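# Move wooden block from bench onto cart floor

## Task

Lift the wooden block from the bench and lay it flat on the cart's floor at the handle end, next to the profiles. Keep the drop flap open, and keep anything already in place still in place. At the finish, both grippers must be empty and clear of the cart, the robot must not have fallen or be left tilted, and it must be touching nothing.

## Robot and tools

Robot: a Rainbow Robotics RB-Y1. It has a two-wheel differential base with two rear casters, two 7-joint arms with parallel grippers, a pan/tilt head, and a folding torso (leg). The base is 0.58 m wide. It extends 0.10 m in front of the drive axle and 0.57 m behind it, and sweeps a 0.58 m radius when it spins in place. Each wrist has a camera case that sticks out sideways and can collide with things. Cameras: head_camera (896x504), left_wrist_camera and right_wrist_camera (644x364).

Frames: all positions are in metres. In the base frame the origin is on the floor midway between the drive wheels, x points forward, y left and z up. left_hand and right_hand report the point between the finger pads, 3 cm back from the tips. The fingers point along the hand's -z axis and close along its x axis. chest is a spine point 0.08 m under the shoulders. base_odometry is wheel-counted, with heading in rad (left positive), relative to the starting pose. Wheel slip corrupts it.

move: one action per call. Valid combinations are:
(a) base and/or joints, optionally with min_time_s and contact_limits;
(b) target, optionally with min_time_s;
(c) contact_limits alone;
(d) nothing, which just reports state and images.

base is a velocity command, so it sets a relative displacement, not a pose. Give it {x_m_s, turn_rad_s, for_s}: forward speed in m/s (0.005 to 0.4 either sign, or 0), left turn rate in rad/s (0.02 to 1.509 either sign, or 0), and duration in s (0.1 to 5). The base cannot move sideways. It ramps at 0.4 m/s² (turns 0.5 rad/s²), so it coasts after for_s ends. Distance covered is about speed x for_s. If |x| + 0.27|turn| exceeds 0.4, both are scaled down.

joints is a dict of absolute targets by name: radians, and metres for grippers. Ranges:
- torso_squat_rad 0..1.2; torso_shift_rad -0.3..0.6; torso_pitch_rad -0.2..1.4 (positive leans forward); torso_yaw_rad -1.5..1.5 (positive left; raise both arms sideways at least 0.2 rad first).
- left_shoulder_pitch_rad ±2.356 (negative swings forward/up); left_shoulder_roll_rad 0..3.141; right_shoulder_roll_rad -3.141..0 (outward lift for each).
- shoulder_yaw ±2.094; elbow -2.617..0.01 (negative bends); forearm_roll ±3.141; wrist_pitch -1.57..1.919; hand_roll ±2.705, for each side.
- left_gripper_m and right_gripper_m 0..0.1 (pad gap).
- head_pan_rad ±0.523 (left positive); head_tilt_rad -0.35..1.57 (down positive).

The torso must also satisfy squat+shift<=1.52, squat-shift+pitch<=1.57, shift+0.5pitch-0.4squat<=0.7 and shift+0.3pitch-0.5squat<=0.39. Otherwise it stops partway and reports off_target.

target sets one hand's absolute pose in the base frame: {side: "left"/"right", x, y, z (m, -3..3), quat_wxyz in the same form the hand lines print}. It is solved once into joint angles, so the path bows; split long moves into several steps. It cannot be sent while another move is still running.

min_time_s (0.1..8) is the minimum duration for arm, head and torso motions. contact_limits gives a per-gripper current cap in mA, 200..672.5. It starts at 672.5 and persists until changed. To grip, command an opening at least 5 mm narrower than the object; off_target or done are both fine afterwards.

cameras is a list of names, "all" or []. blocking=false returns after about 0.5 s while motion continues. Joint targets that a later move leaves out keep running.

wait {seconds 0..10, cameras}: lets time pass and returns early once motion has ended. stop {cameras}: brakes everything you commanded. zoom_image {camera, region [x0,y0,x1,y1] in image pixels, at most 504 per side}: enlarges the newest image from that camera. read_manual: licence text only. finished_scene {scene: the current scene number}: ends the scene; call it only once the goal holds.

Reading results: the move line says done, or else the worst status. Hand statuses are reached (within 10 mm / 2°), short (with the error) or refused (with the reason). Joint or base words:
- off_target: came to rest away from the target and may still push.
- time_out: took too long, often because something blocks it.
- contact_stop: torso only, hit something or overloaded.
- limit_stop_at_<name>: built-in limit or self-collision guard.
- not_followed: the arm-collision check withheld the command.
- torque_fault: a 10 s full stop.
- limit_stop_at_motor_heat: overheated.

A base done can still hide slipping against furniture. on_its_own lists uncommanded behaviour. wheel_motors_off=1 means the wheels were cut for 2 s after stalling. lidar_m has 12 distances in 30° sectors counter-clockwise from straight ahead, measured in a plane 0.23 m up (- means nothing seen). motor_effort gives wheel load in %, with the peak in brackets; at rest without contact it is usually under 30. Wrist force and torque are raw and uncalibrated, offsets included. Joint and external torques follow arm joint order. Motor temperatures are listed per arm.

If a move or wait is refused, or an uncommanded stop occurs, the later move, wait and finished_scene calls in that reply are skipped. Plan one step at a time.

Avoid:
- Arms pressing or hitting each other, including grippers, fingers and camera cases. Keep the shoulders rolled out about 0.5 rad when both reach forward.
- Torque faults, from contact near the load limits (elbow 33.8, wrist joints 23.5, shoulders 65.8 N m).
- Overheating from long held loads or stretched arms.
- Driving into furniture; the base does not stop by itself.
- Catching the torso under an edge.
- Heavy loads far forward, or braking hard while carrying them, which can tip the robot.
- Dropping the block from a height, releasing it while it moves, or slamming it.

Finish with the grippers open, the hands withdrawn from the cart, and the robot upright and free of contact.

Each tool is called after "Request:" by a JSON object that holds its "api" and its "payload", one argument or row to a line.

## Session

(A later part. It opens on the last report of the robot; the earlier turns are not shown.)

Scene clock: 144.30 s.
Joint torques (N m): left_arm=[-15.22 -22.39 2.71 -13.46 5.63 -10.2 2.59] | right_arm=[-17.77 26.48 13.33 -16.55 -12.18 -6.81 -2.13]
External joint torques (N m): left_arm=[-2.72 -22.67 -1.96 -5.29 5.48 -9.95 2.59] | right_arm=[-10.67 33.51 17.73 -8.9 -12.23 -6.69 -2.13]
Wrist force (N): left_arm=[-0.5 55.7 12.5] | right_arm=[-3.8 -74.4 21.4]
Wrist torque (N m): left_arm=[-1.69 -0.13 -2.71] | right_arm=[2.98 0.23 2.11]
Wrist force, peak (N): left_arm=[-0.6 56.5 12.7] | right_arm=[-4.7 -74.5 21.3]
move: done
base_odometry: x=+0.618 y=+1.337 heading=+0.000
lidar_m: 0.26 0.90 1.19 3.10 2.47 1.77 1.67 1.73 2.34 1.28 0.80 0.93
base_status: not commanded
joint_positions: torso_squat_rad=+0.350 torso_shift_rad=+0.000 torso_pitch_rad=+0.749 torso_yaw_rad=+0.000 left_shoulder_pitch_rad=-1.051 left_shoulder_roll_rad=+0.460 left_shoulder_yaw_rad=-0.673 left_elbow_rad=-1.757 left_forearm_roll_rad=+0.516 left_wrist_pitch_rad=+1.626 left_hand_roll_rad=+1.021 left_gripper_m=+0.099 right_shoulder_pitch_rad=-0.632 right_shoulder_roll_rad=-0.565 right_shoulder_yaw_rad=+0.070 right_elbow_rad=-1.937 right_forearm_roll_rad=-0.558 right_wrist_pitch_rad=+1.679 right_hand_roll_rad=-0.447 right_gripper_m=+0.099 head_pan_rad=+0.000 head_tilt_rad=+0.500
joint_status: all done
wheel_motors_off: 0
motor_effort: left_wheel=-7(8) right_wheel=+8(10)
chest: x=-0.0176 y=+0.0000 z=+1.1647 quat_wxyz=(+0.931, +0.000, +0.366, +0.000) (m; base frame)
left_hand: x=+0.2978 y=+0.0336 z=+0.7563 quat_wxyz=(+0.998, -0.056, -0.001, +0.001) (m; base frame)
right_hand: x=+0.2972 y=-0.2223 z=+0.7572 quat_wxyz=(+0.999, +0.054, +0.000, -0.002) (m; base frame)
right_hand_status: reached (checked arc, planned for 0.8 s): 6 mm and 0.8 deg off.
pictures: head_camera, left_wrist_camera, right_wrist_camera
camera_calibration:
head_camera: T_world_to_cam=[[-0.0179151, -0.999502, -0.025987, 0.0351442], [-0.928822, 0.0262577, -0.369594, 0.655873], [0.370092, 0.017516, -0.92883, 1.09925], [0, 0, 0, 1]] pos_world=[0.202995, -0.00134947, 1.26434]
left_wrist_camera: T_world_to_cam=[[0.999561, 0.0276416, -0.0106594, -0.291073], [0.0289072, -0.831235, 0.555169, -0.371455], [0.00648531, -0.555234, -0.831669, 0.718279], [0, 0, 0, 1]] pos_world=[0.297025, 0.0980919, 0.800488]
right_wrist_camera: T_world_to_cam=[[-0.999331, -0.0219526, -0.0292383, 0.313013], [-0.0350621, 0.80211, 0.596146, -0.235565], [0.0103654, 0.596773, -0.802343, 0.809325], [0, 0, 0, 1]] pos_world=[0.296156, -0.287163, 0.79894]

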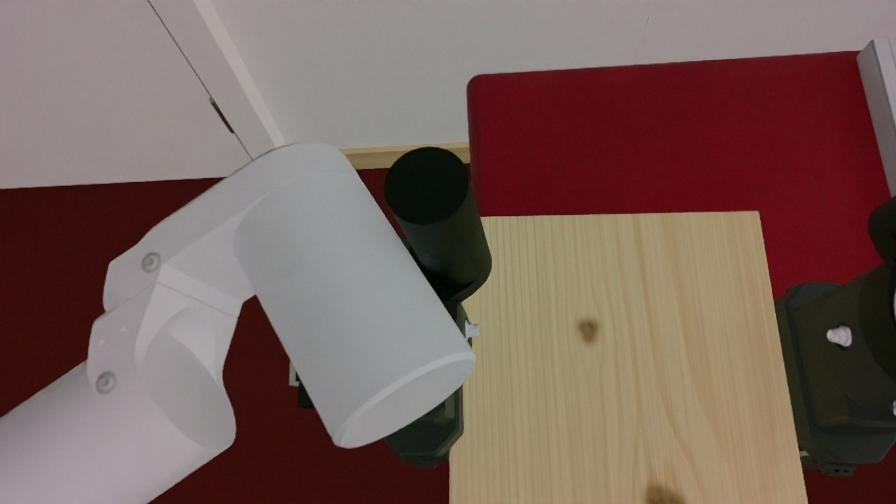

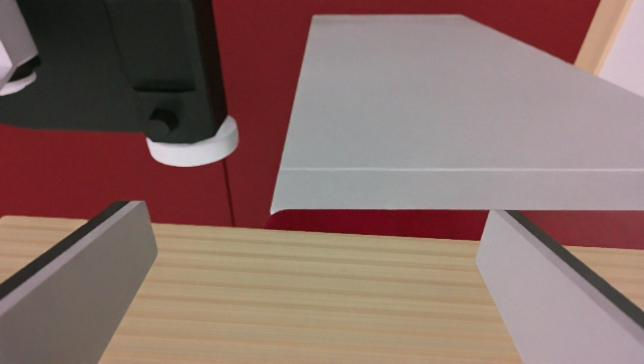

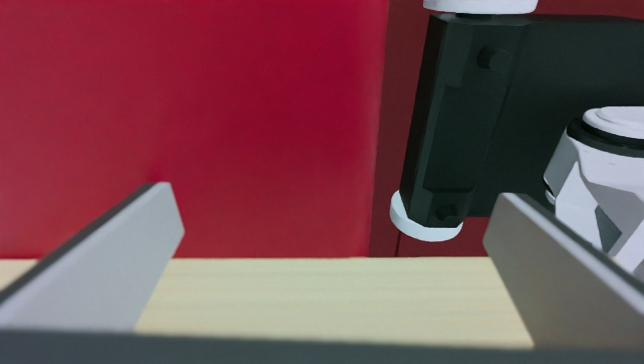

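Request:
{"api": "move", "payload": {
  "joints": {"torso_squat_rad":0.29},
  "min_time_s": 2,
  "cameras": ["right_wrist_camera","left_wrist_camera","head_camera"]
}}

Scene clock: 148.70 s.
Joint torques (N m): left_arm=[-22.52 -25.01 4.63 -19.68 6.22 -11.8 3.1] | right_arm=[-17.41 18.65 8.23 -18.12 -11.3 -4.23 -2.09]
External joint torques (N m): left_arm=[-10.07 -25.29 -0.03 -11.5 6.07 -11.57 3.11] | right_arm=[-10.34 25.63 12.6 -10.46 -11.35 -4.11 -2.09]
Wrist force (N): left_arm=[-1.9 60.5 -10.8] | right_arm=[4.6 -56.9 -8.8]
Wrist torque (N m): left_arm=[-1.38 0.02 -3.18] | right_arm=[1.58 0.23 1.78]
Wrist force, peak (N): left_arm=[-2.5 61.1 -11.1] | right_arm=[-4.3 -74.7 20.8]
move: done
base_odometry: x=+0.618 y=+1.337 heading=+0.000
lidar_m: 0.25 0.90 1.19 3.09 2.47 1.74 1.67 1.74 2.32 1.29 0.81 0.93
base_status: not commanded
joint_positions: torso_squat_rad=+0.290 torso_shift_rad=+0.000 torso_pitch_rad=+0.751 torso_yaw_rad=+0.000 left_shoulder_pitch_rad=-1.049 left_shoulder_roll_rad=+0.461 left_shoulder_yaw_rad=-0.673 left_elbow_rad=-1.756 left_forearm_roll_rad=+0.515 left_wrist_pitch_rad=+1.627 left_hand_roll_rad=+1.021 left_gripper_m=+0.099 right_shoulder_pitch_rad=-0.632 right_shoulder_roll_rad=-0.563 right_shoulder_yaw_rad=+0.071 right_elbow_rad=-1.936 right_forearm_roll_rad=-0.559 right_wrist_pitch_rad=+1.678 right_hand_roll_rad=-0.447 right_gripper_m=+0.099 head_pan_rad=+0.000 head_tilt_rad=+0.500
joint_status: all done
wheel_motors_off: 0
motor_effort: left_wheel=-6(8) right_wheel=+8(11)
chest: x=-0.0168 y=+0.0000 z=+1.1775 quat_wxyz=(+0.930, +0.000, +0.367, +0.000) (m; base frame)
left_hand: x=+0.2972 y=+0.0349 z=+0.7676 quat_wxyz=(+0.999, -0.054, +0.001, +0.002) (m; base frame)
right_hand: x=+0.2970 y=-0.2210 z=+0.7691 quat_wxyz=(+0.998, +0.055, +0.001, -0.002) (m; base frame)
pictures: head_camera, left_wrist_camera, right_wrist_camera
camera_calibration:
head_camera: T_world_to_cam=[[-0.0176665, -0.999501, -0.0261662, 0.0356639], [-0.929458, 0.0260626, -0.368006, 0.659528], [0.368505, 0.0178191, -0.929455, 1.11162], [0, 0, 0, 1]] pos_world=[0.203998, -0.00135082, 1.27684]
left_wrist_camera: T_world_to_cam=[[0.999476, 0.0287778, -0.0148249, -0.287186], [0.0321765, -0.832909, 0.552474, -0.375525], [0.00355121, -0.552661, -0.833399, 0.730476], [0, 0, 0, 1]] pos_world=[0.296524, 0.0991925, 0.811988]
right_wrist_camera: T_world_to_cam=[[-0.999383, -0.0227733, -0.0267238, 0.311016], [-0.0342399, 0.800614, 0.598202, -0.245934], [0.0077724, 0.598748, -0.8009, 0.818101], [0, 0, 0, 1]] pos_world=[0.296045, -0.285855, 0.810647]

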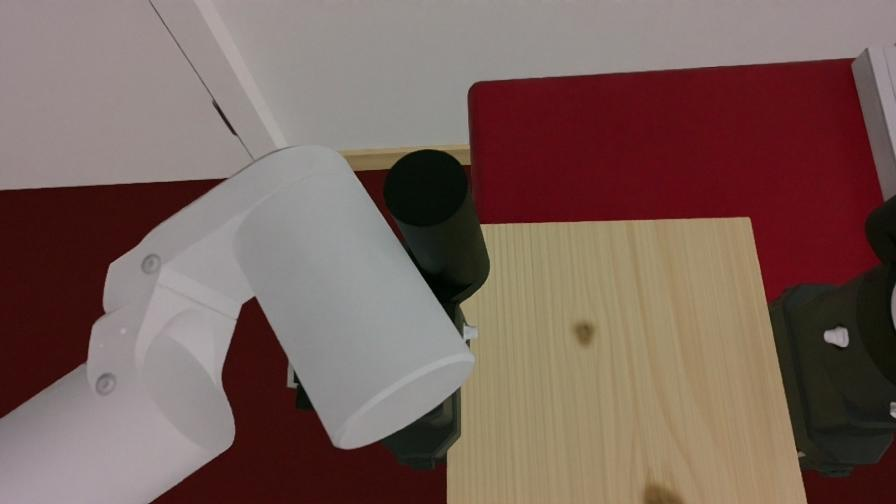

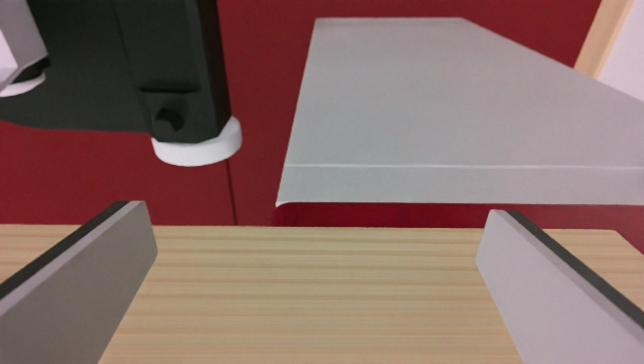

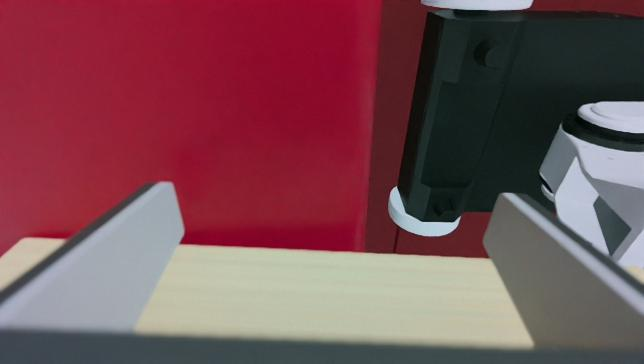

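Request:
{"api": "move", "payload": {
  "joints": {"torso_squat_rad":0.15},
  "min_time_s": 2.5,
  "cameras": ["right_wrist_camera","left_wrist_camera","head_camera"]
}}

Scene clock: 152.63 s.
Joint torques (N m): left_arm=[-22.72 -25.28 4.71 -19.82 6.14 -11.81 2.98] | right_arm=[-17.61 18.59 8.21 -18.46 -11.33 -4.26 -1.91]
External joint torques (N m): left_arm=[-10.27 -25.57 0.06 -11.64 5.99 -11.57 2.98] | right_arm=[-10.55 25.56 12.59 -10.8 -11.38 -4.14 -1.91]
Wrist force (N): left_arm=[-2.0 59.9 -11.1] | right_arm=[4.3 -57.1 -9.5]
Wrist torque (N m): left_arm=[-1.34 -0.03 -3.19] | right_arm=[1.62 0.22 1.80]
Wrist force, peak (N): left_arm=[-1.9 61.3 -10.6] | right_arm=[4.9 -57.8 -9.0]
move: done
base_odometry: x=+0.618 y=+1.337 heading=+0.000
lidar_m: 0.25 0.91 1.20 3.09 2.47 1.76 1.68 1.74 2.33 1.27 0.80 0.94
base_status: not commanded
joint_positions: torso_squat_rad=+0.150 torso_shift_rad=+0.000 torso_pitch_rad=+0.751 torso_yaw_rad=+0.000 left_shoulder_pitch_rad=-1.049 left_shoulder_roll_rad=+0.461 left_shoulder_yaw_rad=-0.673 left_elbow_rad=-1.756 left_forearm_roll_rad=+0.515 left_wrist_pitch_rad=+1.627 left_hand_roll_rad=+1.021 left_gripper_m=+0.099 right_shoulder_pitch_rad=-0.632 right_shoulder_roll_rad=-0.563 right_shoulder_yaw_rad=+0.071 right_elbow_rad=-1.936 right_forearm_roll_rad=-0.559 right_wrist_pitch_rad=+1.678 right_hand_roll_rad=-0.447 right_gripper_m=+0.099 head_pan_rad=+0.000 head_tilt_rad=+0.500
joint_status: all done
wheel_motors_off: 0
motor_effort: left_wheel=-6(8) right_wheel=+6(10)
chest: x=-0.0167 y=+0.0000 z=+1.1989 quat_wxyz=(+0.930, +0.000, +0.367, +0.000) (m; base frame)
left_hand: x=+0.2972 y=+0.0349 z=+0.7890 quat_wxyz=(+0.999, -0.054, +0.001, +0.002) (m; base frame)
right_hand: x=+0.2970 y=-0.2209 z=+0.7904 quat_wxyz=(+0.998, +0.055, +0.001, -0.002) (m; base frame)
pictures: head_camera, left_wrist_camera, right_wrist_camera
camera_calibration:
head_camera: T_world_to_cam=[[-0.0176665, -0.999501, -0.0261662, 0.0362213], [-0.929458, 0.0260626, -0.368006, 0.667367], [0.368505, 0.0178191, -0.929455, 1.13141], [0, 0, 0, 1]] pos_world=[0.203998, -0.00135082, 1.29814]
left_wrist_camera: T_world_to_cam=[[0.999476, 0.0287778, -0.0148249, -0.286868], [0.0321765, -0.832909, 0.552474, -0.387348], [0.00355121, -0.552661, -0.833399, 0.748311], [0, 0, 0, 1]] pos_world=[0.296524, 0.0991925, 0.833388]
right_wrist_camera: T_world_to_cam=[[-0.999384, -0.0228301, -0.0266415, 0.311503], [-0.0342363, 0.800612, 0.598205, -0.25874], [0.00767244, 0.598748, -0.8009, 0.835271], [0, 0, 0, 1]] pos_world=[0.296045, -0.285855, 0.832047]

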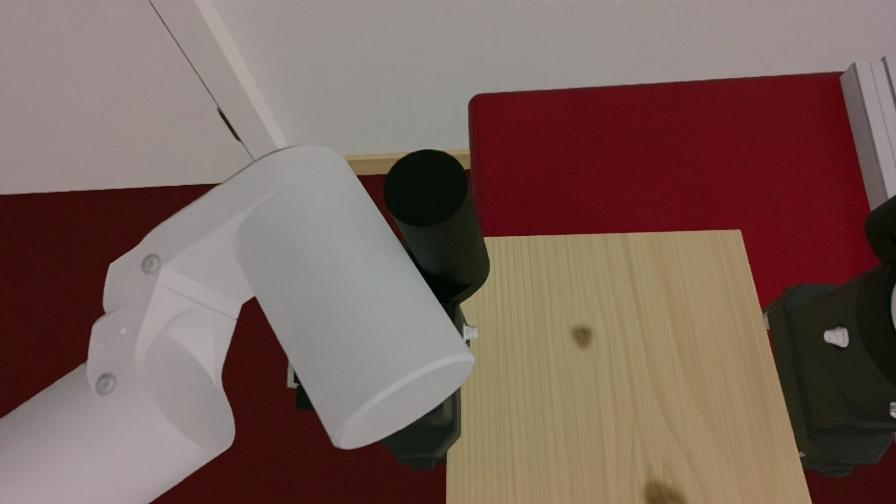

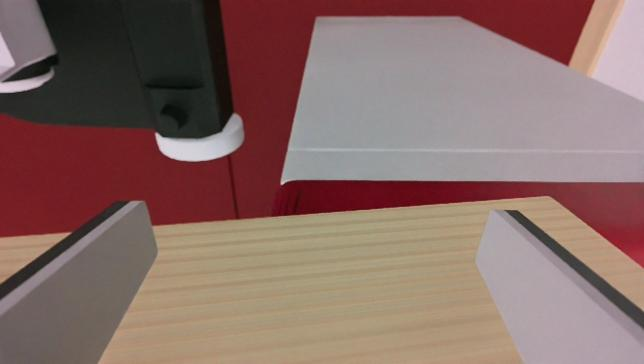

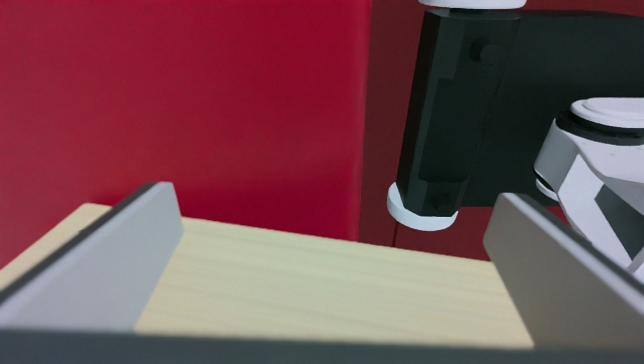

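Request:
{"api": "move", "payload": {
  "joints": {"torso_squat_rad":0.35},
  "min_time_s": 3,
  "cameras": ["right_wrist_camera","left_wrist_camera","head_camera"]
}}

Scene clock: 160.00 s.
Joint torques (N m): left_arm=[-20.8 -25.41 4.93 -14.64 4.67 -14.23 3.85] | right_arm=[-17.48 19.63 8.24 -15.32 -10.84 -7.07 -2.24]
External joint torques (N m): left_arm=[-8.3 -25.71 0.25 -6.46 4.52 -13.99 3.85] | right_arm=[-10.37 26.63 12.62 -7.66 -10.89 -6.94 -2.24]
Wrist force (N): left_arm=[-13.9 68.9 25.0] | right_arm=[-6.5 -65.5 21.8]
Wrist torque (N m): left_arm=[-2.03 -0.25 -3.92] | right_arm=[2.60 0.62 2.55]
Wrist force, peak (N): left_arm=[-14.4 69.7 24.4] | right_arm=[-6.8 -66.7 21.1]
move: done
base_odometry: x=+0.618 y=+1.337 heading=+0.000
lidar_m: 0.26 0.90 1.20 3.10 2.47 1.76 1.67 1.74 2.34 1.28 0.80 0.95
base_status: not commanded
joint_positions: torso_squat_rad=+0.350 torso_shift_rad=-0.001 torso_pitch_rad=+0.748 torso_yaw_rad=+0.000 left_shoulder_pitch_rad=-1.050 left_shoulder_roll_rad=+0.461 left_shoulder_yaw_rad=-0.673 left_elbow_rad=-1.757 left_forearm_roll_rad=+0.516 left_wrist_pitch_rad=+1.627 left_hand_roll_rad=+1.021 left_gripper_m=+0.099 right_shoulder_pitch_rad=-0.632 right_shoulder_roll_rad=-0.563 right_shoulder_yaw_rad=+0.071 right_elbow_rad=-1.937 right_forearm_roll_rad=-0.559 right_wrist_pitch_rad=+1.679 right_hand_roll_rad=-0.447 right_gripper_m=+0.099 head_pan_rad=+0.000 head_tilt_rad=+0.500
joint_status: all done
wheel_motors_off: 0
motor_effort: left_wheel=-5(7) right_wheel=+10(10)
chest: x=-0.0180 y=+0.0001 z=+1.1648 quat_wxyz=(+0.931, +0.000, +0.365, +0.000) (m; base frame)
left_hand: x=+0.2969 y=+0.0346 z=+0.7561 quat_wxyz=(+0.999, -0.055, +0.000, +0.001) (m; base frame)
right_hand: x=+0.2967 y=-0.2209 z=+0.7574 quat_wxyz=(+0.998, +0.055, +0.000, -0.001) (m; base frame)
pictures: head_camera, left_wrist_camera, right_wrist_camera
camera_calibration:
head_camera: T_world_to_cam=[[-0.0176022, -0.999502, -0.0262064, 0.0354556], [-0.928559, 0.0260611, -0.370269, 0.656315], [0.370767, 0.0178167, -0.928555, 1.09922], [0, 0, 0, 1]] pos_world=[0.202495, -0.00125082, 1.26463]
left_wrist_camera: T_world_to_cam=[[0.999544, 0.0277676, -0.01187, -0.289336], [0.0296974, -0.83255, 0.553153, -0.369172], [0.0054774, -0.553253, -0.832995, 0.719947], [0, 0, 0, 1]] pos_world=[0.296224, 0.098993, 0.800486]
right_wrist_camera: T_world_to_cam=[[-0.999302, -0.023365, -0.0291324, 0.312145], [-0.0361541, 0.800694, 0.597981, -0.238173], [0.00935427, 0.598618, -0.80098, 0.808287], [0, 0, 0, 1]] pos_world=[0.295756, -0.285858, 0.798939]

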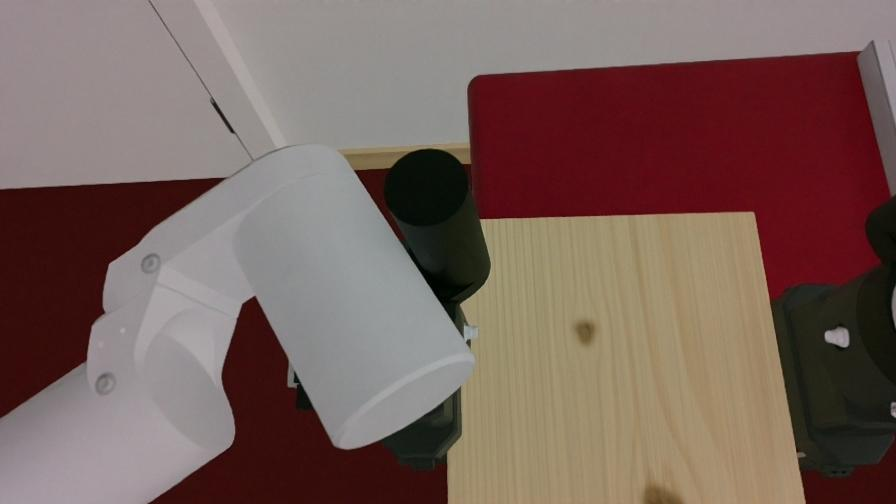

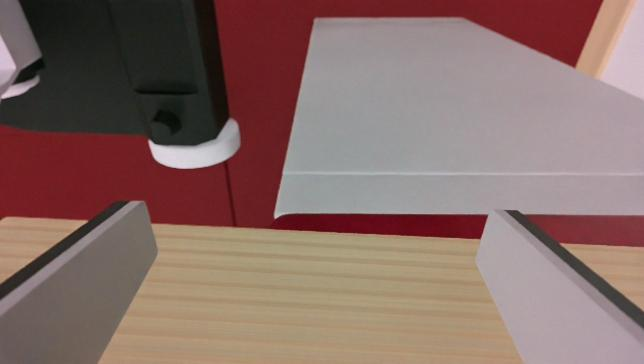

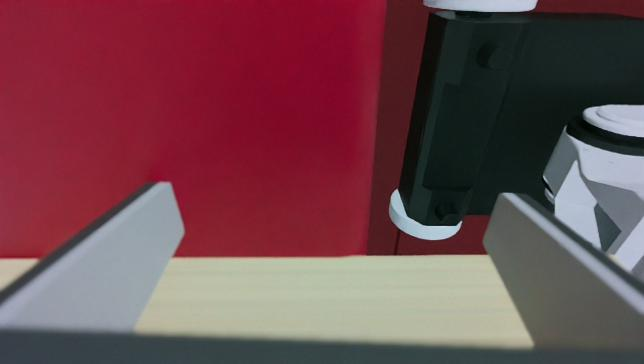

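Request:
{"api": "move", "payload": {
  "joints": {"head_tilt_rad":0.8},
  "cameras": ["head_camera"]
}}

Scene clock: 162.80 s.
Joint torques (N m): left_arm=[-20.89 -25.25 5.1 -14.52 4.85 -14.25 3.76] | right_arm=[-17.51 19.7 8.21 -15.22 -10.81 -7.11 -2.36]
External joint torques (N m): left_arm=[-8.4 -25.55 0.42 -6.35 4.7 -14 3.76] | right_arm=[-10.39 26.69 12.6 -7.56 -10.86 -6.99 -2.36]
Wrist force (N): left_arm=[-14.6 69.5 22.9] | right_arm=[-6.4 -66.3 20.9]
Wrist torque (N m): left_arm=[-2.11 -0.28 -3.95] | right_arm=[2.77 0.68 2.60]
Wrist force, peak (N): left_arm=[-13.9 69.5 25.2] | right_arm=[-6.0 -66.7 21.7]
move: done
base_odometry: x=+0.618 y=+1.337 heading=+0.000
lidar_m: 0.26 0.91 1.19 3.08 2.45 1.76 1.67 1.74 2.33 1.28 0.81 0.95
base_status: not commanded
joint_positions: torso_squat_rad=+0.350 torso_shift_rad=-0.001 torso_pitch_rad=+0.748 torso_yaw_rad=+0.000 left_shoulder_pitch_rad=-1.050 left_shoulder_roll_rad=+0.461 left_shoulder_yaw_rad=-0.673 left_elbow_rad=-1.757 left_forearm_roll_rad=+0.516 left_wrist_pitch_rad=+1.627 left_hand_roll_rad=+1.021 left_gripper_m=+0.099 right_shoulder_pitch_rad=-0.632 right_shoulder_roll_rad=-0.563 right_shoulder_yaw_rad=+0.071 right_elbow_rad=-1.937 right_forearm_roll_rad=-0.559 right_wrist_pitch_rad=+1.679 right_hand_roll_rad=-0.447 right_gripper_m=+0.099 head_pan_rad=+0.000 head_tilt_rad=+0.800
joint_status: all done
wheel_motors_off: 0
motor_effort: left_wheel=-5(6) right_wheel=+9(10)
chest: x=-0.0180 y=+0.0001 z=+1.1648 quat_wxyz=(+0.931, +0.000, +0.365, +0.000) (m; base frame)
left_hand: x=+0.2969 y=+0.0346 z=+0.7561 quat_wxyz=(+0.999, -0.055, +0.000, +0.001) (m; base frame)
right_hand: x=+0.2967 y=-0.2209 z=+0.7574 quat_wxyz=(+0.998, +0.055, +0.000, -0.001) (m; base frame)
pictures: head_camera
camera_calibration:
head_camera: T_world_to_cam=[[-0.0245585, -0.999502, -0.019837, 0.0281309], [-0.996504, 0.0260602, -0.0793764, 0.288285], [0.0798538, 0.0178183, -0.996647, 1.22654], [0, 0, 0, 1]] pos_world=[0.190024, -0.00125082, 1.24587]

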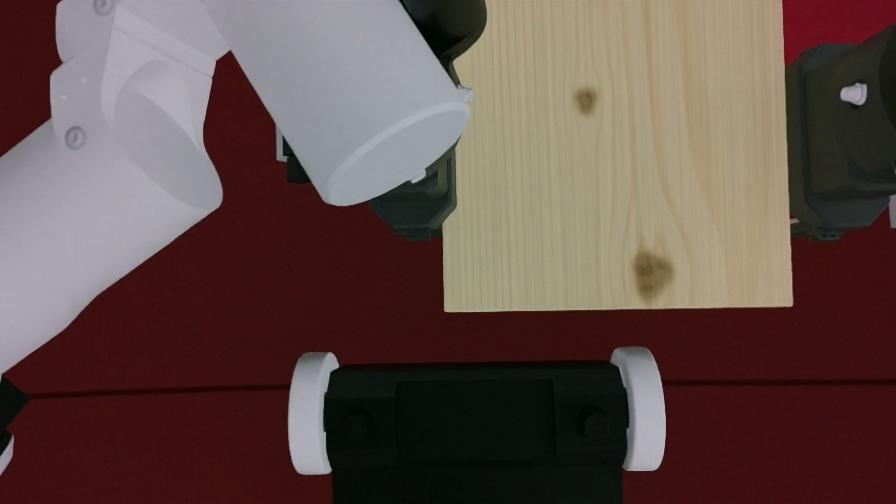

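Request:
{"api": "move", "payload": {
  "target": {"side":"right","x":0.305,"y":-0.238,"z":0.757,"quat_wxyz":[0.998,0.06,0.0015,0.025]},
  "min_time_s": 1
}}

Request:
{"api": "move", "payload": {
  "target": {"side":"left","x":0.305,"y":0.032,"z":0.757,"quat_wxyz":[0.998,-0.06,0.0015,-0.03]},
  "min_time_s": 0.8
}}

Request:
{"api": "move", "payload": {
  "target": {"side":"right","x":0.305,"y":-0.219,"z":0.757,"quat_wxyz":[0.998,0.06,0.0015,0.025]},
  "min_time_s": 1.5,
  "cameras": ["right_wrist_camera","left_wrist_camera","head_camera"]
}}

Scene clock: 168.47 s.
Joint torques (N m): left_arm=[-11.98 -6.1 1.85 -9.6 2.51 -2.67 -0.24] | right_arm=[-8.78 -9.61 -6.42 -6.75 -0.27 -0.22 0.11]
External joint torques (N m): left_arm=[0.53 -6.29 -2.8 -1.4 2.36 -2.41 -0.24] | right_arm=[-1.46 -1.59 -1.6 0.72 -0.29 -0.11 0.11]
Wrist force (N): left_arm=[2.8 11.2 -0.7] | right_arm=[-1.1 0.2 -3.3]
Wrist torque (N m): left_arm=[-0.04 -0.22 0.43] | right_arm=[-0.01 -0.03 -0.19]
Wrist force, peak (N): left_arm=[-14.2 69.6 24.7] | right_arm=[-6.7 -66.8 21.7]
move: done
base_odometry: x=+0.618 y=+1.337 heading=+0.000
lidar_m: 0.26 0.90 1.21 3.08 2.46 1.77 1.67 1.75 2.35 1.29 0.80 0.94
base_status: not commanded
joint_positions: torso_squat_rad=+0.350 torso_shift_rad=+0.000 torso_pitch_rad=+0.749 torso_yaw_rad=+0.000 left_shoulder_pitch_rad=-1.052 left_shoulder_roll_rad=+0.456 left_shoulder_yaw_rad=-0.672 left_elbow_rad=-1.758 left_forearm_roll_rad=+0.516 left_wrist_pitch_rad=+1.624 left_hand_roll_rad=+1.022 left_gripper_m=+0.099 right_shoulder_pitch_rad=-0.643 right_shoulder_roll_rad=-0.604 right_shoulder_yaw_rad=+0.040 right_elbow_rad=-1.889 right_forearm_roll_rad=-0.618 right_wrist_pitch_rad=+1.657 right_hand_roll_rad=-0.359 right_gripper_m=+0.099 head_pan_rad=+0.000 head_tilt_rad=+0.800
joint_status: all done
wheel_motors_off: 0
motor_effort: left_wheel=-3(5) right_wheel=+6(11)
chest: x=-0.0173 y=+0.0002 z=+1.1646 quat_wxyz=(+0.931, +0.000, +0.366, +0.000) (m; base frame)
left_hand: x=+0.2975 y=+0.0312 z=+0.7570 quat_wxyz=(+0.998, -0.059, -0.001, +0.001) (m; base frame)
right_hand: x=+0.3050 y=-0.2376 z=+0.7563 quat_wxyz=(+0.998, +0.060, +0.002, +0.025) (m; base frame)
right_hand_status: reached (checked arc, planned for 1.0 s): 1 mm and 0.1 deg off.
pictures: none

Scene clock: 169.60 s.
Joint torques (N m): left_arm=[-13.86 -0.69 5.1 -7.03 0.45 -2 -0.62] | right_arm=[-8.7 -9.5 -6.73 -7.15 -0.19 -0.33 0.18]
External joint torques (N m): left_arm=[-0.89 -1.16 0.22 1.08 0.29 -1.74 -0.61] | right_arm=[-1.39 -1.47 -1.91 0.32 -0.21 -0.21 0.18]
Wrist force (N): left_arm=[-2.0 5.1 -3.5] | right_arm=[-0.8 0.9 -3.8]
Wrist torque (N m): left_arm=[-0.26 0.03 0.28] | right_arm=[-0.07 -0.04 -0.18]
Wrist force, peak (N): left_arm=[1.6 12.8 -2.8] | right_arm=[-0.8 1.5 -4.1]
move: done
base_odometry: x=+0.618 y=+1.337 heading=+0.000
lidar_m: 0.25 0.91 1.21 3.10 2.48 1.75 1.67 1.75 2.33 1.29 0.80 0.95
base_status: not commanded
joint_positions: torso_squat_rad=+0.350 torso_shift_rad=+0.000 torso_pitch_rad=+0.750 torso_yaw_rad=+0.000 left_shoulder_pitch_rad=-1.077 left_shoulder_roll_rad=+0.466 left_shoulder_yaw_rad=-0.672 left_elbow_rad=-1.730 left_forearm_roll_rad=+0.544 left_wrist_pitch_rad=+1.613 left_hand_roll_rad=+0.958 left_gripper_m=+0.099 right_shoulder_pitch_rad=-0.643 right_shoulder_roll_rad=-0.604 right_shoulder_yaw_rad=+0.040 right_elbow_rad=-1.889 right_forearm_roll_rad=-0.618 right_wrist_pitch_rad=+1.657 right_hand_roll_rad=-0.359 right_gripper_m=+0.099 head_pan_rad=+0.000 head_tilt_rad=+0.800
joint_status: all done
wheel_motors_off: 0
motor_effort: left_wheel=-2(3) right_wheel=+8(8)
chest: x=-0.0173 y=+0.0002 z=+1.1646 quat_wxyz=(+0.931, +0.000, +0.366, +0.000) (m; base frame)
left_hand: x=+0.3049 y=+0.0322 z=+0.7572 quat_wxyz=(+0.998, -0.060, +0.000, -0.029) (m; base frame)
left_hand_status: reached (checked arc, planned for 0.8 s): 0 mm and 0.2 deg off.
right_hand: x=+0.3049 y=-0.2376 z=+0.7562 quat_wxyz=(+0.998, +0.060, +0.002, +0.025) (m; base frame)
pictures: none

Scene clock: 171.43 s.
Joint torques (N m): left_arm=[-15.18 -18.18 -0.6 -13.87 5.34 -7.1 -1.85] | right_arm=[-17.86 18.66 12.19 -17.15 -10.04 -4.67 1.82]
External joint torques (N m): left_arm=[-2.19 -18.76 -5.51 -5.79 5.19 -6.85 -1.85] | right_arm=[-10.27 26.08 16.79 -9.58 -10.08 -4.55 1.82]
Wrist force (N): left_arm=[0.4 42.0 6.3] | right_arm=[-7.7 -56.7 11.9]
Wrist torque (N m): left_arm=[-1.31 -0.39 2.32] | right_arm=[2.18 -0.93 -2.28]
Wrist force, peak (N): left_arm=[0.5 43.0 6.4] | right_arm=[-7.9 -57.2 12.9]
move: done
base_odometry: x=+0.618 y=+1.337 heading=+0.000
lidar_m: 0.26 0.91 1.20 3.09 2.46 1.76 1.67 1.75 2.33 1.30 0.80 0.95
base_status: not commanded
joint_positions: torso_squat_rad=+0.350 torso_shift_rad=+0.000 torso_pitch_rad=+0.749 torso_yaw_rad=+0.000 left_shoulder_pitch_rad=-1.077 left_shoulder_roll_rad=+0.470 left_shoulder_yaw_rad=-0.671 left_elbow_rad=-1.728 left_forearm_roll_rad=+0.543 left_wrist_pitch_rad=+1.614 left_hand_roll_rad=+0.958 left_gripper_m=+0.099 right_shoulder_pitch_rad=-0.660 right_shoulder_roll_rad=-0.583 right_shoulder_yaw_rad=+0.071 right_elbow_rad=-1.902 right_forearm_roll_rad=-0.584 right_wrist_pitch_rad=+1.673 right_hand_roll_rad=-0.397 right_gripper_m=+0.099 head_pan_rad=+0.000 head_tilt_rad=+0.800
joint_status: all done
wheel_motors_off: 0
motor_effort: left_wheel=-5(6) right_wheel=+9(10)
chest: x=-0.0174 y=+0.0001 z=+1.1646 quat_wxyz=(+0.931, +0.000, +0.366, +0.000) (m; base frame)
left_hand: x=+0.3061 y=+0.0351 z=+0.7566 quat_wxyz=(+0.998, -0.056, +0.000, -0.027) (m; base frame)
right_hand: x=+0.3051 y=-0.2247 z=+0.7573 quat_wxyz=(+0.998, +0.056, +0.001, +0.022) (m; base frame)
right_hand_status: reached (checked arc, planned for 1.5 s): 6 mm and 0.6 deg off.
pictures: head_camera, left_wrist_camera, right_wrist_camera
camera_calibration:
head_camera: T_world_to_cam=[[-0.0247919, -0.9995, -0.019622, 0.0279181], [-0.996586, 0.0262562, -0.0782735, 0.287596], [0.0787495, 0.0176145, -0.996739, 1.22642], [0, 0, 0, 1]] pos_world=[0.190726, -0.00124973, 1.24548]
left_wrist_camera: T_world_to_cam=[[0.999576, -0.0279262, -0.0082788, -0.299318], [-0.0186031, -0.830781, 0.556288, -0.357053], [-0.0224129, -0.555898, -0.830948, 0.727532], [0, 0, 0, 1]] pos_world=[0.308855, 0.0994418, 0.800688]
right_wrist_camera: T_world_to_cam=[[-0.99707, -0.0707007, -0.0292064, 0.309132], [-0.0740754, 0.797095, 0.599293, -0.225002], [-0.0190902, 0.599701, -0.799996, 0.818587], [0, 0, 0, 1]] pos_world=[0.307186, -0.289704, 0.798738]

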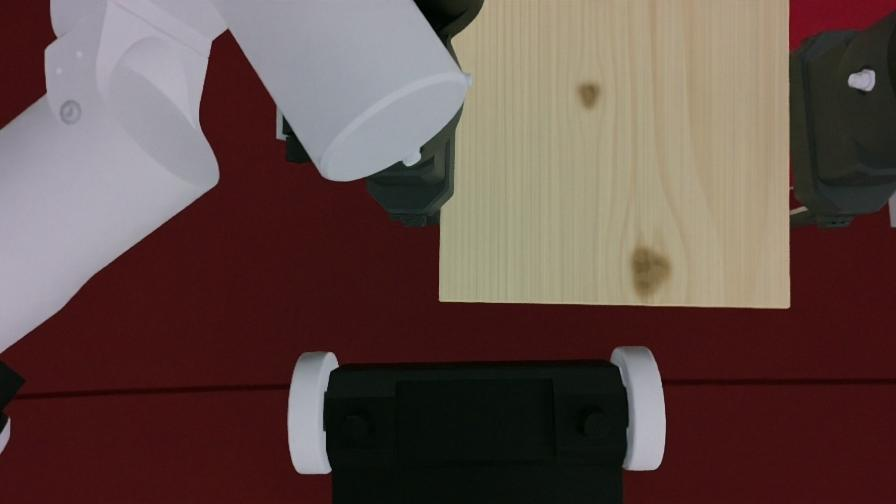

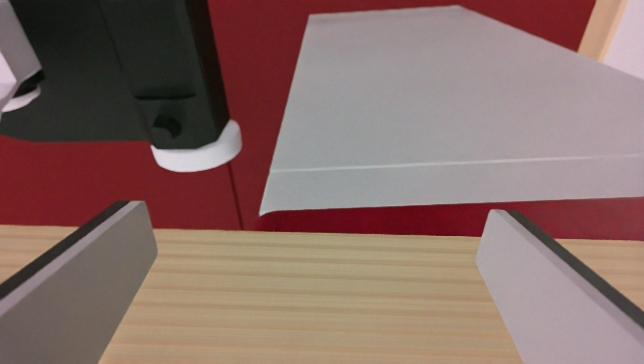

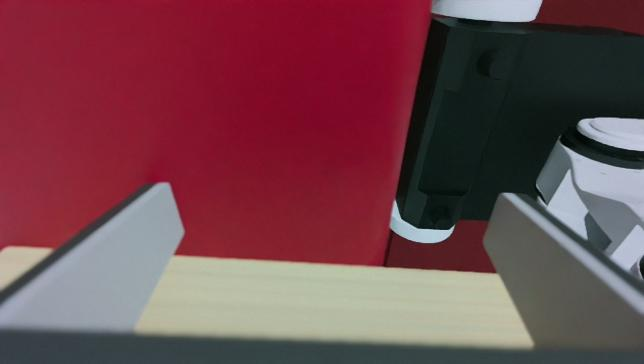

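Request:
{"api": "move", "payload": {
  "target": {"side":"right","x":0.305,"y":-0.235,"z":0.757,"quat_wxyz":[0.998,0.06,-0.0009,-0.015]},
  "min_time_s": 1
}}

Request:
{"api": "move", "payload": {
  "target": {"side":"left","x":0.305,"y":0.032,"z":0.757,"quat_wxyz":[0.998,-0.06,0.0015,-0.027]},
  "min_time_s": 0.8
}}

Request:
{"api": "move", "payload": {
  "target": {"side":"right","x":0.305,"y":-0.218,"z":0.757,"quat_wxyz":[0.998,0.06,-0.0009,-0.015]},
  "min_time_s": 1.5,
  "cameras": ["head_camera"]
}}

Scene clock: 175.23 s.
Joint torques (N m): left_arm=[-12.38 -6.38 1.49 -9.69 2.82 -2.37 -0.82] | right_arm=[-5.47 -8.22 -6.66 -7.34 -0.39 -0.19 -0.42]
External joint torques (N m): left_arm=[0.61 -6.89 -3.4 -1.59 2.66 -2.11 -0.82] | right_arm=[1.76 -0.52 -2.04 0.24 -0.41 -0.07 -0.42]
Wrist force (N): left_arm=[3.6 11.4 -1.9] | right_arm=[0.2 1.6 -4.4]
Wrist torque (N m): left_arm=[-0.07 -0.23 0.72] | right_arm=[-0.16 0.10 0.00]
Wrist force, peak (N): left_arm=[0.1 43.3 7.4] | right_arm=[-7.5 -57.2 13.1]
move: done
base_odometry: x=+0.618 y=+1.337 heading=+0.000
lidar_m: 0.26 0.91 1.20 3.08 2.47 1.75 1.67 1.74 2.35 1.28 0.80 0.94
base_status: not commanded
joint_positions: torso_squat_rad=+0.350 torso_shift_rad=+0.000 torso_pitch_rad=+0.750 torso_yaw_rad=+0.000 left_shoulder_pitch_rad=-1.078 left_shoulder_roll_rad=+0.467 left_shoulder_yaw_rad=-0.672 left_elbow_rad=-1.729 left_forearm_roll_rad=+0.544 left_wrist_pitch_rad=+1.613 left_hand_roll_rad=+0.958 left_gripper_m=+0.099 right_shoulder_pitch_rad=-0.638 right_shoulder_roll_rad=-0.580 right_shoulder_yaw_rad=+0.030 right_elbow_rad=-1.902 right_forearm_roll_rad=-0.592 right_wrist_pitch_rad=+1.664 right_hand_roll_rad=-0.428 right_gripper_m=+0.099 head_pan_rad=+0.000 head_tilt_rad=+0.800
joint_status: all done
wheel_motors_off: 0
motor_effort: left_wheel=-5(6) right_wheel=+6(8)
chest: x=-0.0173 y=+0.0001 z=+1.1646 quat_wxyz=(+0.931, +0.000, +0.366, +0.000) (m; base frame)
left_hand: x=+0.3057 y=+0.0332 z=+0.7571 quat_wxyz=(+0.998, -0.059, +0.000, -0.028) (m; base frame)
right_hand: x=+0.3051 y=-0.2347 z=+0.7569 quat_wxyz=(+0.998, +0.060, -0.001, -0.014) (m; base frame)
right_hand_status: reached (checked arc, planned for 1.0 s): 0 mm and 0.1 deg off.
pictures: none

Scene clock: 176.37 s.
Joint torques (N m): left_arm=[-11.87 -7.13 3.52 -7.98 3.07 -1.81 -0.26] | right_arm=[-5.39 -8.36 -6.17 -7.34 -0.35 -0.14 -0.38]
External joint torques (N m): left_arm=[1.13 -7.64 -1.36 0.12 2.91 -1.55 -0.26] | right_arm=[1.83 -0.66 -1.55 0.23 -0.38 -0.01 -0.38]
Wrist force (N): left_arm=[3.8 12.2 0.7] | right_arm=[0.3 1.8 -4.4]
Wrist torque (N m): left_arm=[-0.19 -0.38 0.67] | right_arm=[-0.17 0.13 0.00]
Wrist force, peak (N): left_arm=[4.0 13.1 0.2] | right_arm=[-0.3 1.6 -5.3]
move: done
base_odometry: x=+0.618 y=+1.337 heading=+0.000
lidar_m: 0.26 0.90 1.19 3.09 2.47 1.75 1.68 1.74 2.34 1.29 0.79 0.95
base_status: not commanded
joint_positions: torso_squat_rad=+0.350 torso_shift_rad=+0.000 torso_pitch_rad=+0.750 torso_yaw_rad=+0.000 left_shoulder_pitch_rad=-1.078 left_shoulder_roll_rad=+0.466 left_shoulder_yaw_rad=-0.670 left_elbow_rad=-1.727 left_forearm_roll_rad=+0.546 left_wrist_pitch_rad=+1.613 left_hand_roll_rad=+0.959 left_gripper_m=+0.099 right_shoulder_pitch_rad=-0.638 right_shoulder_roll_rad=-0.580 right_shoulder_yaw_rad=+0.030 right_elbow_rad=-1.902 right_forearm_roll_rad=-0.592 right_wrist_pitch_rad=+1.664 right_hand_roll_rad=-0.428 right_gripper_m=+0.099 head_pan_rad=+0.000 head_tilt_rad=+0.800
joint_status: all done
wheel_motors_off: 0
motor_effort: left_wheel=-4(5) right_wheel=+5(8)
chest: x=-0.0173 y=+0.0001 z=+1.1646 quat_wxyz=(+0.931, +0.000, +0.366, +0.000) (m; base frame)
left_hand: x=+0.3057 y=+0.0330 z=+0.7570 quat_wxyz=(+0.998, -0.059, +0.001, -0.026) (m; base frame)
left_hand_status: reached (checked arc, planned for 0.8 s): 1 mm and 0.1 deg off.
right_hand: x=+0.3051 y=-0.2346 z=+0.7569 quat_wxyz=(+0.998, +0.060, -0.001, -0.014) (m; base frame)
pictures: none

Scene clock: 178.20 s.
Joint torques (N m): left_arm=[-12.67 -15.71 -1.01 -12.57 5.44 -5.29 -1.66] | right_arm=[-17.85 15.97 9.35 -15.09 -8.37 -5.07 0.41]
External joint torques (N m): left_arm=[0.34 -16.28 -5.91 -4.49 5.28 -5.04 -1.66] | right_arm=[-10.39 23.12 13.75 -7.44 -8.42 -4.94 0.41]
Wrist force (N): left_arm=[5.6 35.9 5.3] | right_arm=[-7.1 -49.1 13.2]
Wrist torque (N m): left_arm=[-1.24 -0.29 1.98] | right_arm=[1.86 -0.64 -0.73]
Wrist force, peak (N): left_arm=[5.4 35.9 5.4] | right_arm=[-7.0 -50.2 13.8]
move: done
base_odometry: x=+0.618 y=+1.337 heading=+0.000
lidar_m: 0.26 0.91 1.20 3.09 2.47 1.76 1.68 1.74 2.34 1.27 0.78 0.94
base_status: not commanded
joint_positions: torso_squat_rad=+0.350 torso_shift_rad=+0.000 torso_pitch_rad=+0.749 torso_yaw_rad=+0.000 left_shoulder_pitch_rad=-1.078 left_shoulder_roll_rad=+0.468 left_shoulder_yaw_rad=-0.669 left_elbow_rad=-1.726 left_forearm_roll_rad=+0.545 left_wrist_pitch_rad=+1.614 left_hand_roll_rad=+0.959 left_gripper_m=+0.099 right_shoulder_pitch_rad=-0.653 right_shoulder_roll_rad=-0.560 right_shoulder_yaw_rad=+0.059 right_elbow_rad=-1.911 right_forearm_roll_rad=-0.561 right_wrist_pitch_rad=+1.678 right_hand_roll_rad=-0.461 right_gripper_m=+0.099 head_pan_rad=+0.000 head_tilt_rad=+0.800
joint_status: all done
wheel_motors_off: 0
motor_effort: left_wheel=-6(7) right_wheel=+9(9)
chest: x=-0.0174 y=+0.0001 z=+1.1646 quat_wxyz=(+0.931, +0.000, +0.366, +0.000) (m; base frame)
left_hand: x=+0.3063 y=+0.0345 z=+0.7567 quat_wxyz=(+0.998, -0.057, +0.001, -0.025) (m; base frame)
right_hand: x=+0.3048 y=-0.2230 z=+0.7572 quat_wxyz=(+0.998, +0.056, -0.001, -0.017) (m; base frame)
right_hand_status: reached (checked arc, planned for 1.5 s): 5 mm and 0.5 deg off.
pictures: head_camera
camera_calibration:
head_camera: T_world_to_cam=[[-0.0247919, -0.9995, -0.019622, 0.0279161], [-0.996586, 0.0262562, -0.0782735, 0.287588], [0.0787495, 0.0176145, -0.996739, 1.22632], [0, 0, 0, 1]] pos_world=[0.190726, -0.00124973, 1.24538]

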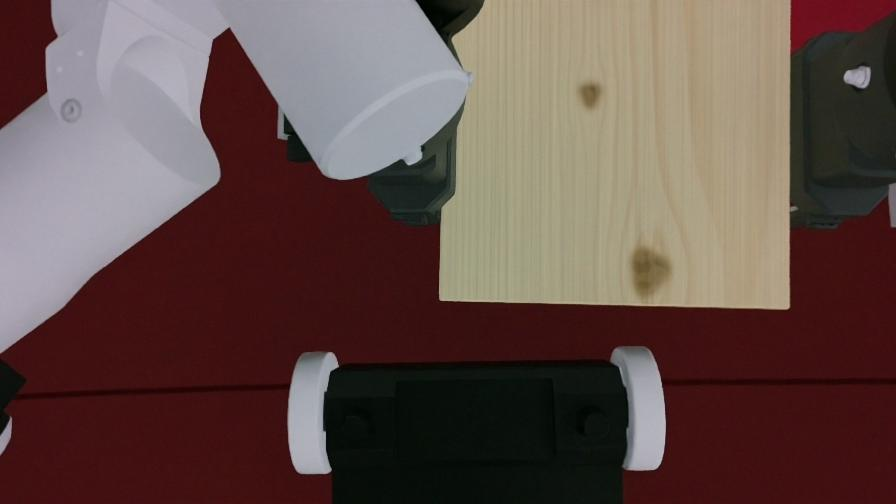

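Request:
{"api": "move", "payload": {
  "target": {"side":"left","x":0.305,"y":0.030,"z":0.757,"quat_wxyz":[0.998,-0.06,0.0009,-0.015]},
  "min_time_s": 1
}}

Request:
{"api": "move", "payload": {
  "target": {"side":"right","x":0.305,"y":-0.213,"z":0.757,"quat_wxyz":[0.998,0.06,-0.0009,-0.0155]},
  "min_time_s": 1,
  "cameras": ["head_camera"]
}}

Scene clock: 181.30 s.
Joint torques (N m): left_arm=[-14.8 -22.49 4.64 -11.65 5.89 -9.56 4.34] | right_arm=[-15.42 16.31 9.44 -14.99 -10.15 -4.95 -1.24]
External joint torques (N m): left_arm=[-1.81 -22.96 -0.19 -3.54 5.74 -9.31 4.35] | right_arm=[-7.94 23.47 13.85 -7.33 -10.2 -4.82 -1.24]
Wrist force (N): left_arm=[-4.5 51.7 13.4] | right_arm=[4.7 -57.9 13.5]
Wrist torque (N m): left_arm=[-1.32 -1.19 -4.04] | right_arm=[2.18 0.97 1.32]
Wrist force, peak (N): left_arm=[-5.0 53.4 13.2] | right_arm=[4.9 -58.4 13.9]
move: done
base_odometry: x=+0.618 y=+1.337 heading=+0.000
lidar_m: 0.26 0.91 1.20 3.10 2.47 1.76 1.67 1.74 2.34 1.28 0.80 0.94
base_status: not commanded
joint_positions: torso_squat_rad=+0.350 torso_shift_rad=+0.000 torso_pitch_rad=+0.749 torso_yaw_rad=+0.000 left_shoulder_pitch_rad=-1.076 left_shoulder_roll_rad=+0.462 left_shoulder_yaw_rad=-0.668 left_elbow_rad=-1.724 left_forearm_roll_rad=+0.536 left_wrist_pitch_rad=+1.617 left_hand_roll_rad=+0.979 left_gripper_m=+0.099 right_shoulder_pitch_rad=-0.653 right_shoulder_roll_rad=-0.560 right_shoulder_yaw_rad=+0.059 right_elbow_rad=-1.911 right_forearm_roll_rad=-0.561 right_wrist_pitch_rad=+1.678 right_hand_roll_rad=-0.461 right_gripper_m=+0.099 head_pan_rad=+0.000 head_tilt_rad=+0.800
joint_status: all done
wheel_motors_off: 0
motor_effort: left_wheel=-6(7) right_wheel=+6(9)
chest: x=-0.0175 y=+0.0001 z=+1.1646 quat_wxyz=(+0.931, +0.000, +0.366, +0.000) (m; base frame)
left_hand: x=+0.3059 y=+0.0338 z=+0.7562 quat_wxyz=(+0.998, -0.056, +0.001, -0.014) (m; base frame)
left_hand_status: reached (checked arc, planned for 1.0 s): 4 mm and 0.5 deg off.
right_hand: x=+0.3051 y=-0.2230 z=+0.7574 quat_wxyz=(+0.998, +0.056, -0.001, -0.017) (m; base frame)
pictures: none

Scene clock: 182.63 s.
Joint torques (N m): left_arm=[-16.31 -26.39 3.76 -13.85 7.77 -11.65 4.43] | right_arm=[-19.26 32.24 16.07 -16.01 -14 -8.14 -3.01]
External joint torques (N m): left_arm=[-3.32 -26.88 -1.08 -5.75 7.61 -11.41 4.43] | right_arm=[-11.66 39.24 20.43 -8.33 -14.06 -8.01 -3.01]
Wrist force (N): left_arm=[-3.8 63.9 13.3] | right_arm=[1.0 -84.8 25.6]
Wrist torque (N m): left_arm=[-1.50 -1.33 -4.68] | right_arm=[3.35 1.17 2.90]
Wrist force, peak (N): left_arm=[-4.0 65.8 14.5] | right_arm=[0.9 -85.4 26.1]
move: done
base_odometry: x=+0.618 y=+1.337 heading=+0.000
lidar_m: 0.26 0.89 1.20 3.10 2.47 1.76 1.68 1.74 2.33 1.29 0.80 0.95
base_status: not commanded
joint_positions: torso_squat_rad=+0.350 torso_shift_rad=+0.000 torso_pitch_rad=+0.749 torso_yaw_rad=+0.000 left_shoulder_pitch_rad=-1.075 left_shoulder_roll_rad=+0.463 left_shoulder_yaw_rad=-0.668 left_elbow_rad=-1.724 left_forearm_roll_rad=+0.535 left_wrist_pitch_rad=+1.618 left_hand_roll_rad=+0.979 left_gripper_m=+0.099 right_shoulder_pitch_rad=-0.660 right_shoulder_roll_rad=-0.555 right_shoulder_yaw_rad=+0.069 right_elbow_rad=-1.910 right_forearm_roll_rad=-0.549 right_wrist_pitch_rad=+1.682 right_hand_roll_rad=-0.472 right_gripper_m=+0.099 head_pan_rad=+0.000 head_tilt_rad=+0.800
joint_status: all done
wheel_motors_off: 0
motor_effort: left_wheel=-8(8) right_wheel=+11(13)
chest: x=-0.0177 y=+0.0000 z=+1.1647 quat_wxyz=(+0.931, +0.000, +0.366, +0.000) (m; base frame)
left_hand: x=+0.3060 y=+0.0345 z=+0.7561 quat_wxyz=(+0.998, -0.055, +0.000, -0.014) (m; base frame)
right_hand: x=+0.3054 y=-0.2203 z=+0.7572 quat_wxyz=(+0.998, +0.053, -0.001, -0.018) (m; base frame)
right_hand_status: reached (checked arc, planned for 1.0 s): 7 mm and 0.9 deg off.
pictures: head_camera
camera_calibration:
head_camera: T_world_to_cam=[[-0.0249806, -0.999495, -0.0196518, 0.0278883], [-0.996534, 0.0264573, -0.0788696, 0.288046], [0.0793497, 0.0176135, -0.996691, 1.22647], [0, 0, 0, 1]] pos_world=[0.190425, -0.00134912, 1.24567]

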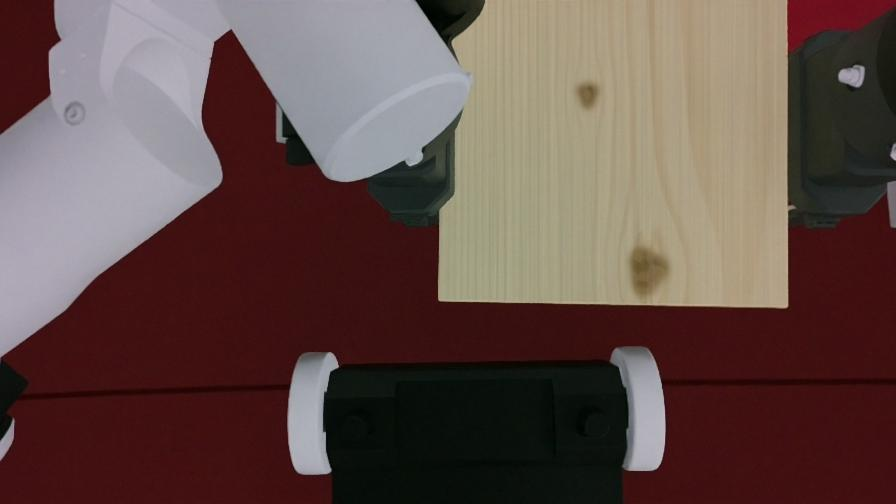

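Request:
{"api": "move", "payload": {
  "target": {"side":"left","x":0.305,"y":0.030,"z":0.757,"quat_wxyz":[0.998,-0.06,0.0012,-0.0205]},
  "min_time_s": 1
}}

Request:
{"api": "move", "payload": {
  "target": {"side":"right","x":0.305,"y":-0.213,"z":0.757,"quat_wxyz":[0.998,0.06,-0.0007,-0.0125]},
  "min_time_s": 1
}}

Scene clock: 185.23 s.
Joint torques (N m): left_arm=[-16.86 -25.65 -1.78 -14.25 8.38 -11.12 1.74] | right_arm=[-19.19 31.23 15.76 -16.39 -14.02 -8.56 -2.35]
External joint torques (N m): left_arm=[-3.84 -26.17 -6.64 -6.16 8.22 -10.87 1.74] | right_arm=[-11.6 38.23 20.11 -8.72 -14.08 -8.43 -2.35]
Motor temperatures (°C): left_arm=[31 29 32 37 35 36 38] | right_arm=[34 31 32 32 40 37 34]
Wrist force (N): left_arm=[-1.3 60.9 16.0] | right_arm=[-5.6 -82.9 24.9]
Wrist torque (N m): left_arm=[-1.90 -1.07 -1.79] | right_arm=[3.24 0.30 2.10]
Wrist force, peak (N): left_arm=[-3.7 65.6 13.4] | right_arm=[0.7 -85.3 26.0]
move: done
base_odometry: x=+0.618 y=+1.337 heading=+0.000
lidar_m: 0.26 0.90 1.21 3.09 2.48 1.77 1.68 1.74 2.35 1.28 0.80 0.95
base_status: not commanded
joint_positions: torso_squat_rad=+0.350 torso_shift_rad=-0.001 torso_pitch_rad=+0.749 torso_yaw_rad=+0.000 left_shoulder_pitch_rad=-1.077 left_shoulder_roll_rad=+0.464 left_shoulder_yaw_rad=-0.668 left_elbow_rad=-1.721 left_forearm_roll_rad=+0.539 left_wrist_pitch_rad=+1.616 left_hand_roll_rad=+0.971 left_gripper_m=+0.099 right_shoulder_pitch_rad=-0.660 right_shoulder_roll_rad=-0.555 right_shoulder_yaw_rad=+0.069 right_elbow_rad=-1.910 right_forearm_roll_rad=-0.549 right_wrist_pitch_rad=+1.682 right_hand_roll_rad=-0.472 right_gripper_m=+0.099 head_pan_rad=+0.000 head_tilt_rad=+0.800
joint_status: all done
wheel_motors_off: 0
motor_effort: left_wheel=-8(9) right_wheel=+11(12)
chest: x=-0.0177 y=+0.0000 z=+1.1647 quat_wxyz=(+0.931, +0.000, +0.366, +0.000) (m; base frame)
left_hand: x=+0.3064 y=+0.0347 z=+0.7560 quat_wxyz=(+0.998, -0.055, +0.001, -0.018) (m; base frame)
left_hand_status: reached (checked arc, planned for 1.0 s): 5 mm and 0.6 deg off.
right_hand: x=+0.3052 y=-0.2201 z=+0.7572 quat_wxyz=(+0.998, +0.053, -0.001, -0.018) (m; base frame)
pictures: none

Scene clock: 186.57 s.
Joint torques (N m): left_arm=[-17.17 -25.66 -0.99 -14.23 7.83 -11.15 1.83] | right_arm=[-19.7 27.82 18.03 -16.43 -14.79 -8.33 -0.25]
External joint torques (N m): left_arm=[-4.14 -26.18 -5.85 -6.13 7.68 -10.91 1.83] | right_arm=[-12.08 34.82 22.39 -8.76 -14.84 -8.21 -0.25]
Wrist force (N): left_arm=[-4.4 61.3 15.5] | right_arm=[-1.6 -84.4 28.0]
Wrist torque (N m): left_arm=[-2.06 -1.42 -1.69] | right_arm=[3.39 0.49 0.24]
Wrist force, peak (N): left_arm=[-0.5 62.1 15.3] | right_arm=[-3.0 -85.1 27.5]
move: done
base_odometry: x=+0.618 y=+1.337 heading=+0.000
lidar_m: 0.26 0.90 1.19 3.08 2.46 1.74 1.67 1.74 2.33 1.28 0.80 0.93
base_status: not commanded
joint_positions: torso_squat_rad=+0.350 torso_shift_rad=-0.001 torso_pitch_rad=+0.749 torso_yaw_rad=-0.001 left_shoulder_pitch_rad=-1.077 left_shoulder_roll_rad=+0.464 left_shoulder_yaw_rad=-0.668 left_elbow_rad=-1.721 left_forearm_roll_rad=+0.539 left_wrist_pitch_rad=+1.616 left_hand_roll_rad=+0.971 left_gripper_m=+0.099 right_shoulder_pitch_rad=-0.662 right_shoulder_roll_rad=-0.555 right_shoulder_yaw_rad=+0.071 right_elbow_rad=-1.908 right_forearm_roll_rad=-0.550 right_wrist_pitch_rad=+1.682 right_hand_roll_rad=-0.468 right_gripper_m=+0.099 head_pan_rad=+0.000 head_tilt_rad=+0.800
joint_status: all done
wheel_motors_off: 0
motor_effort: left_wheel=-8(9) right_wheel=+11(12)
chest: x=-0.0178 y=+0.0000 z=+1.1647 quat_wxyz=(+0.931, +0.000, +0.366, +0.000) (m; base frame)
left_hand: x=+0.3063 y=+0.0346 z=+0.7560 quat_wxyz=(+0.998, -0.055, +0.001, -0.019) (m; base frame)
right_hand: x=+0.3054 y=-0.2200 z=+0.7569 quat_wxyz=(+0.998, +0.053, -0.001, -0.016) (m; base frame)
right_hand_status: reached (checked arc, planned for 1.0 s): 7 mm and 0.9 deg off.
pictures: none


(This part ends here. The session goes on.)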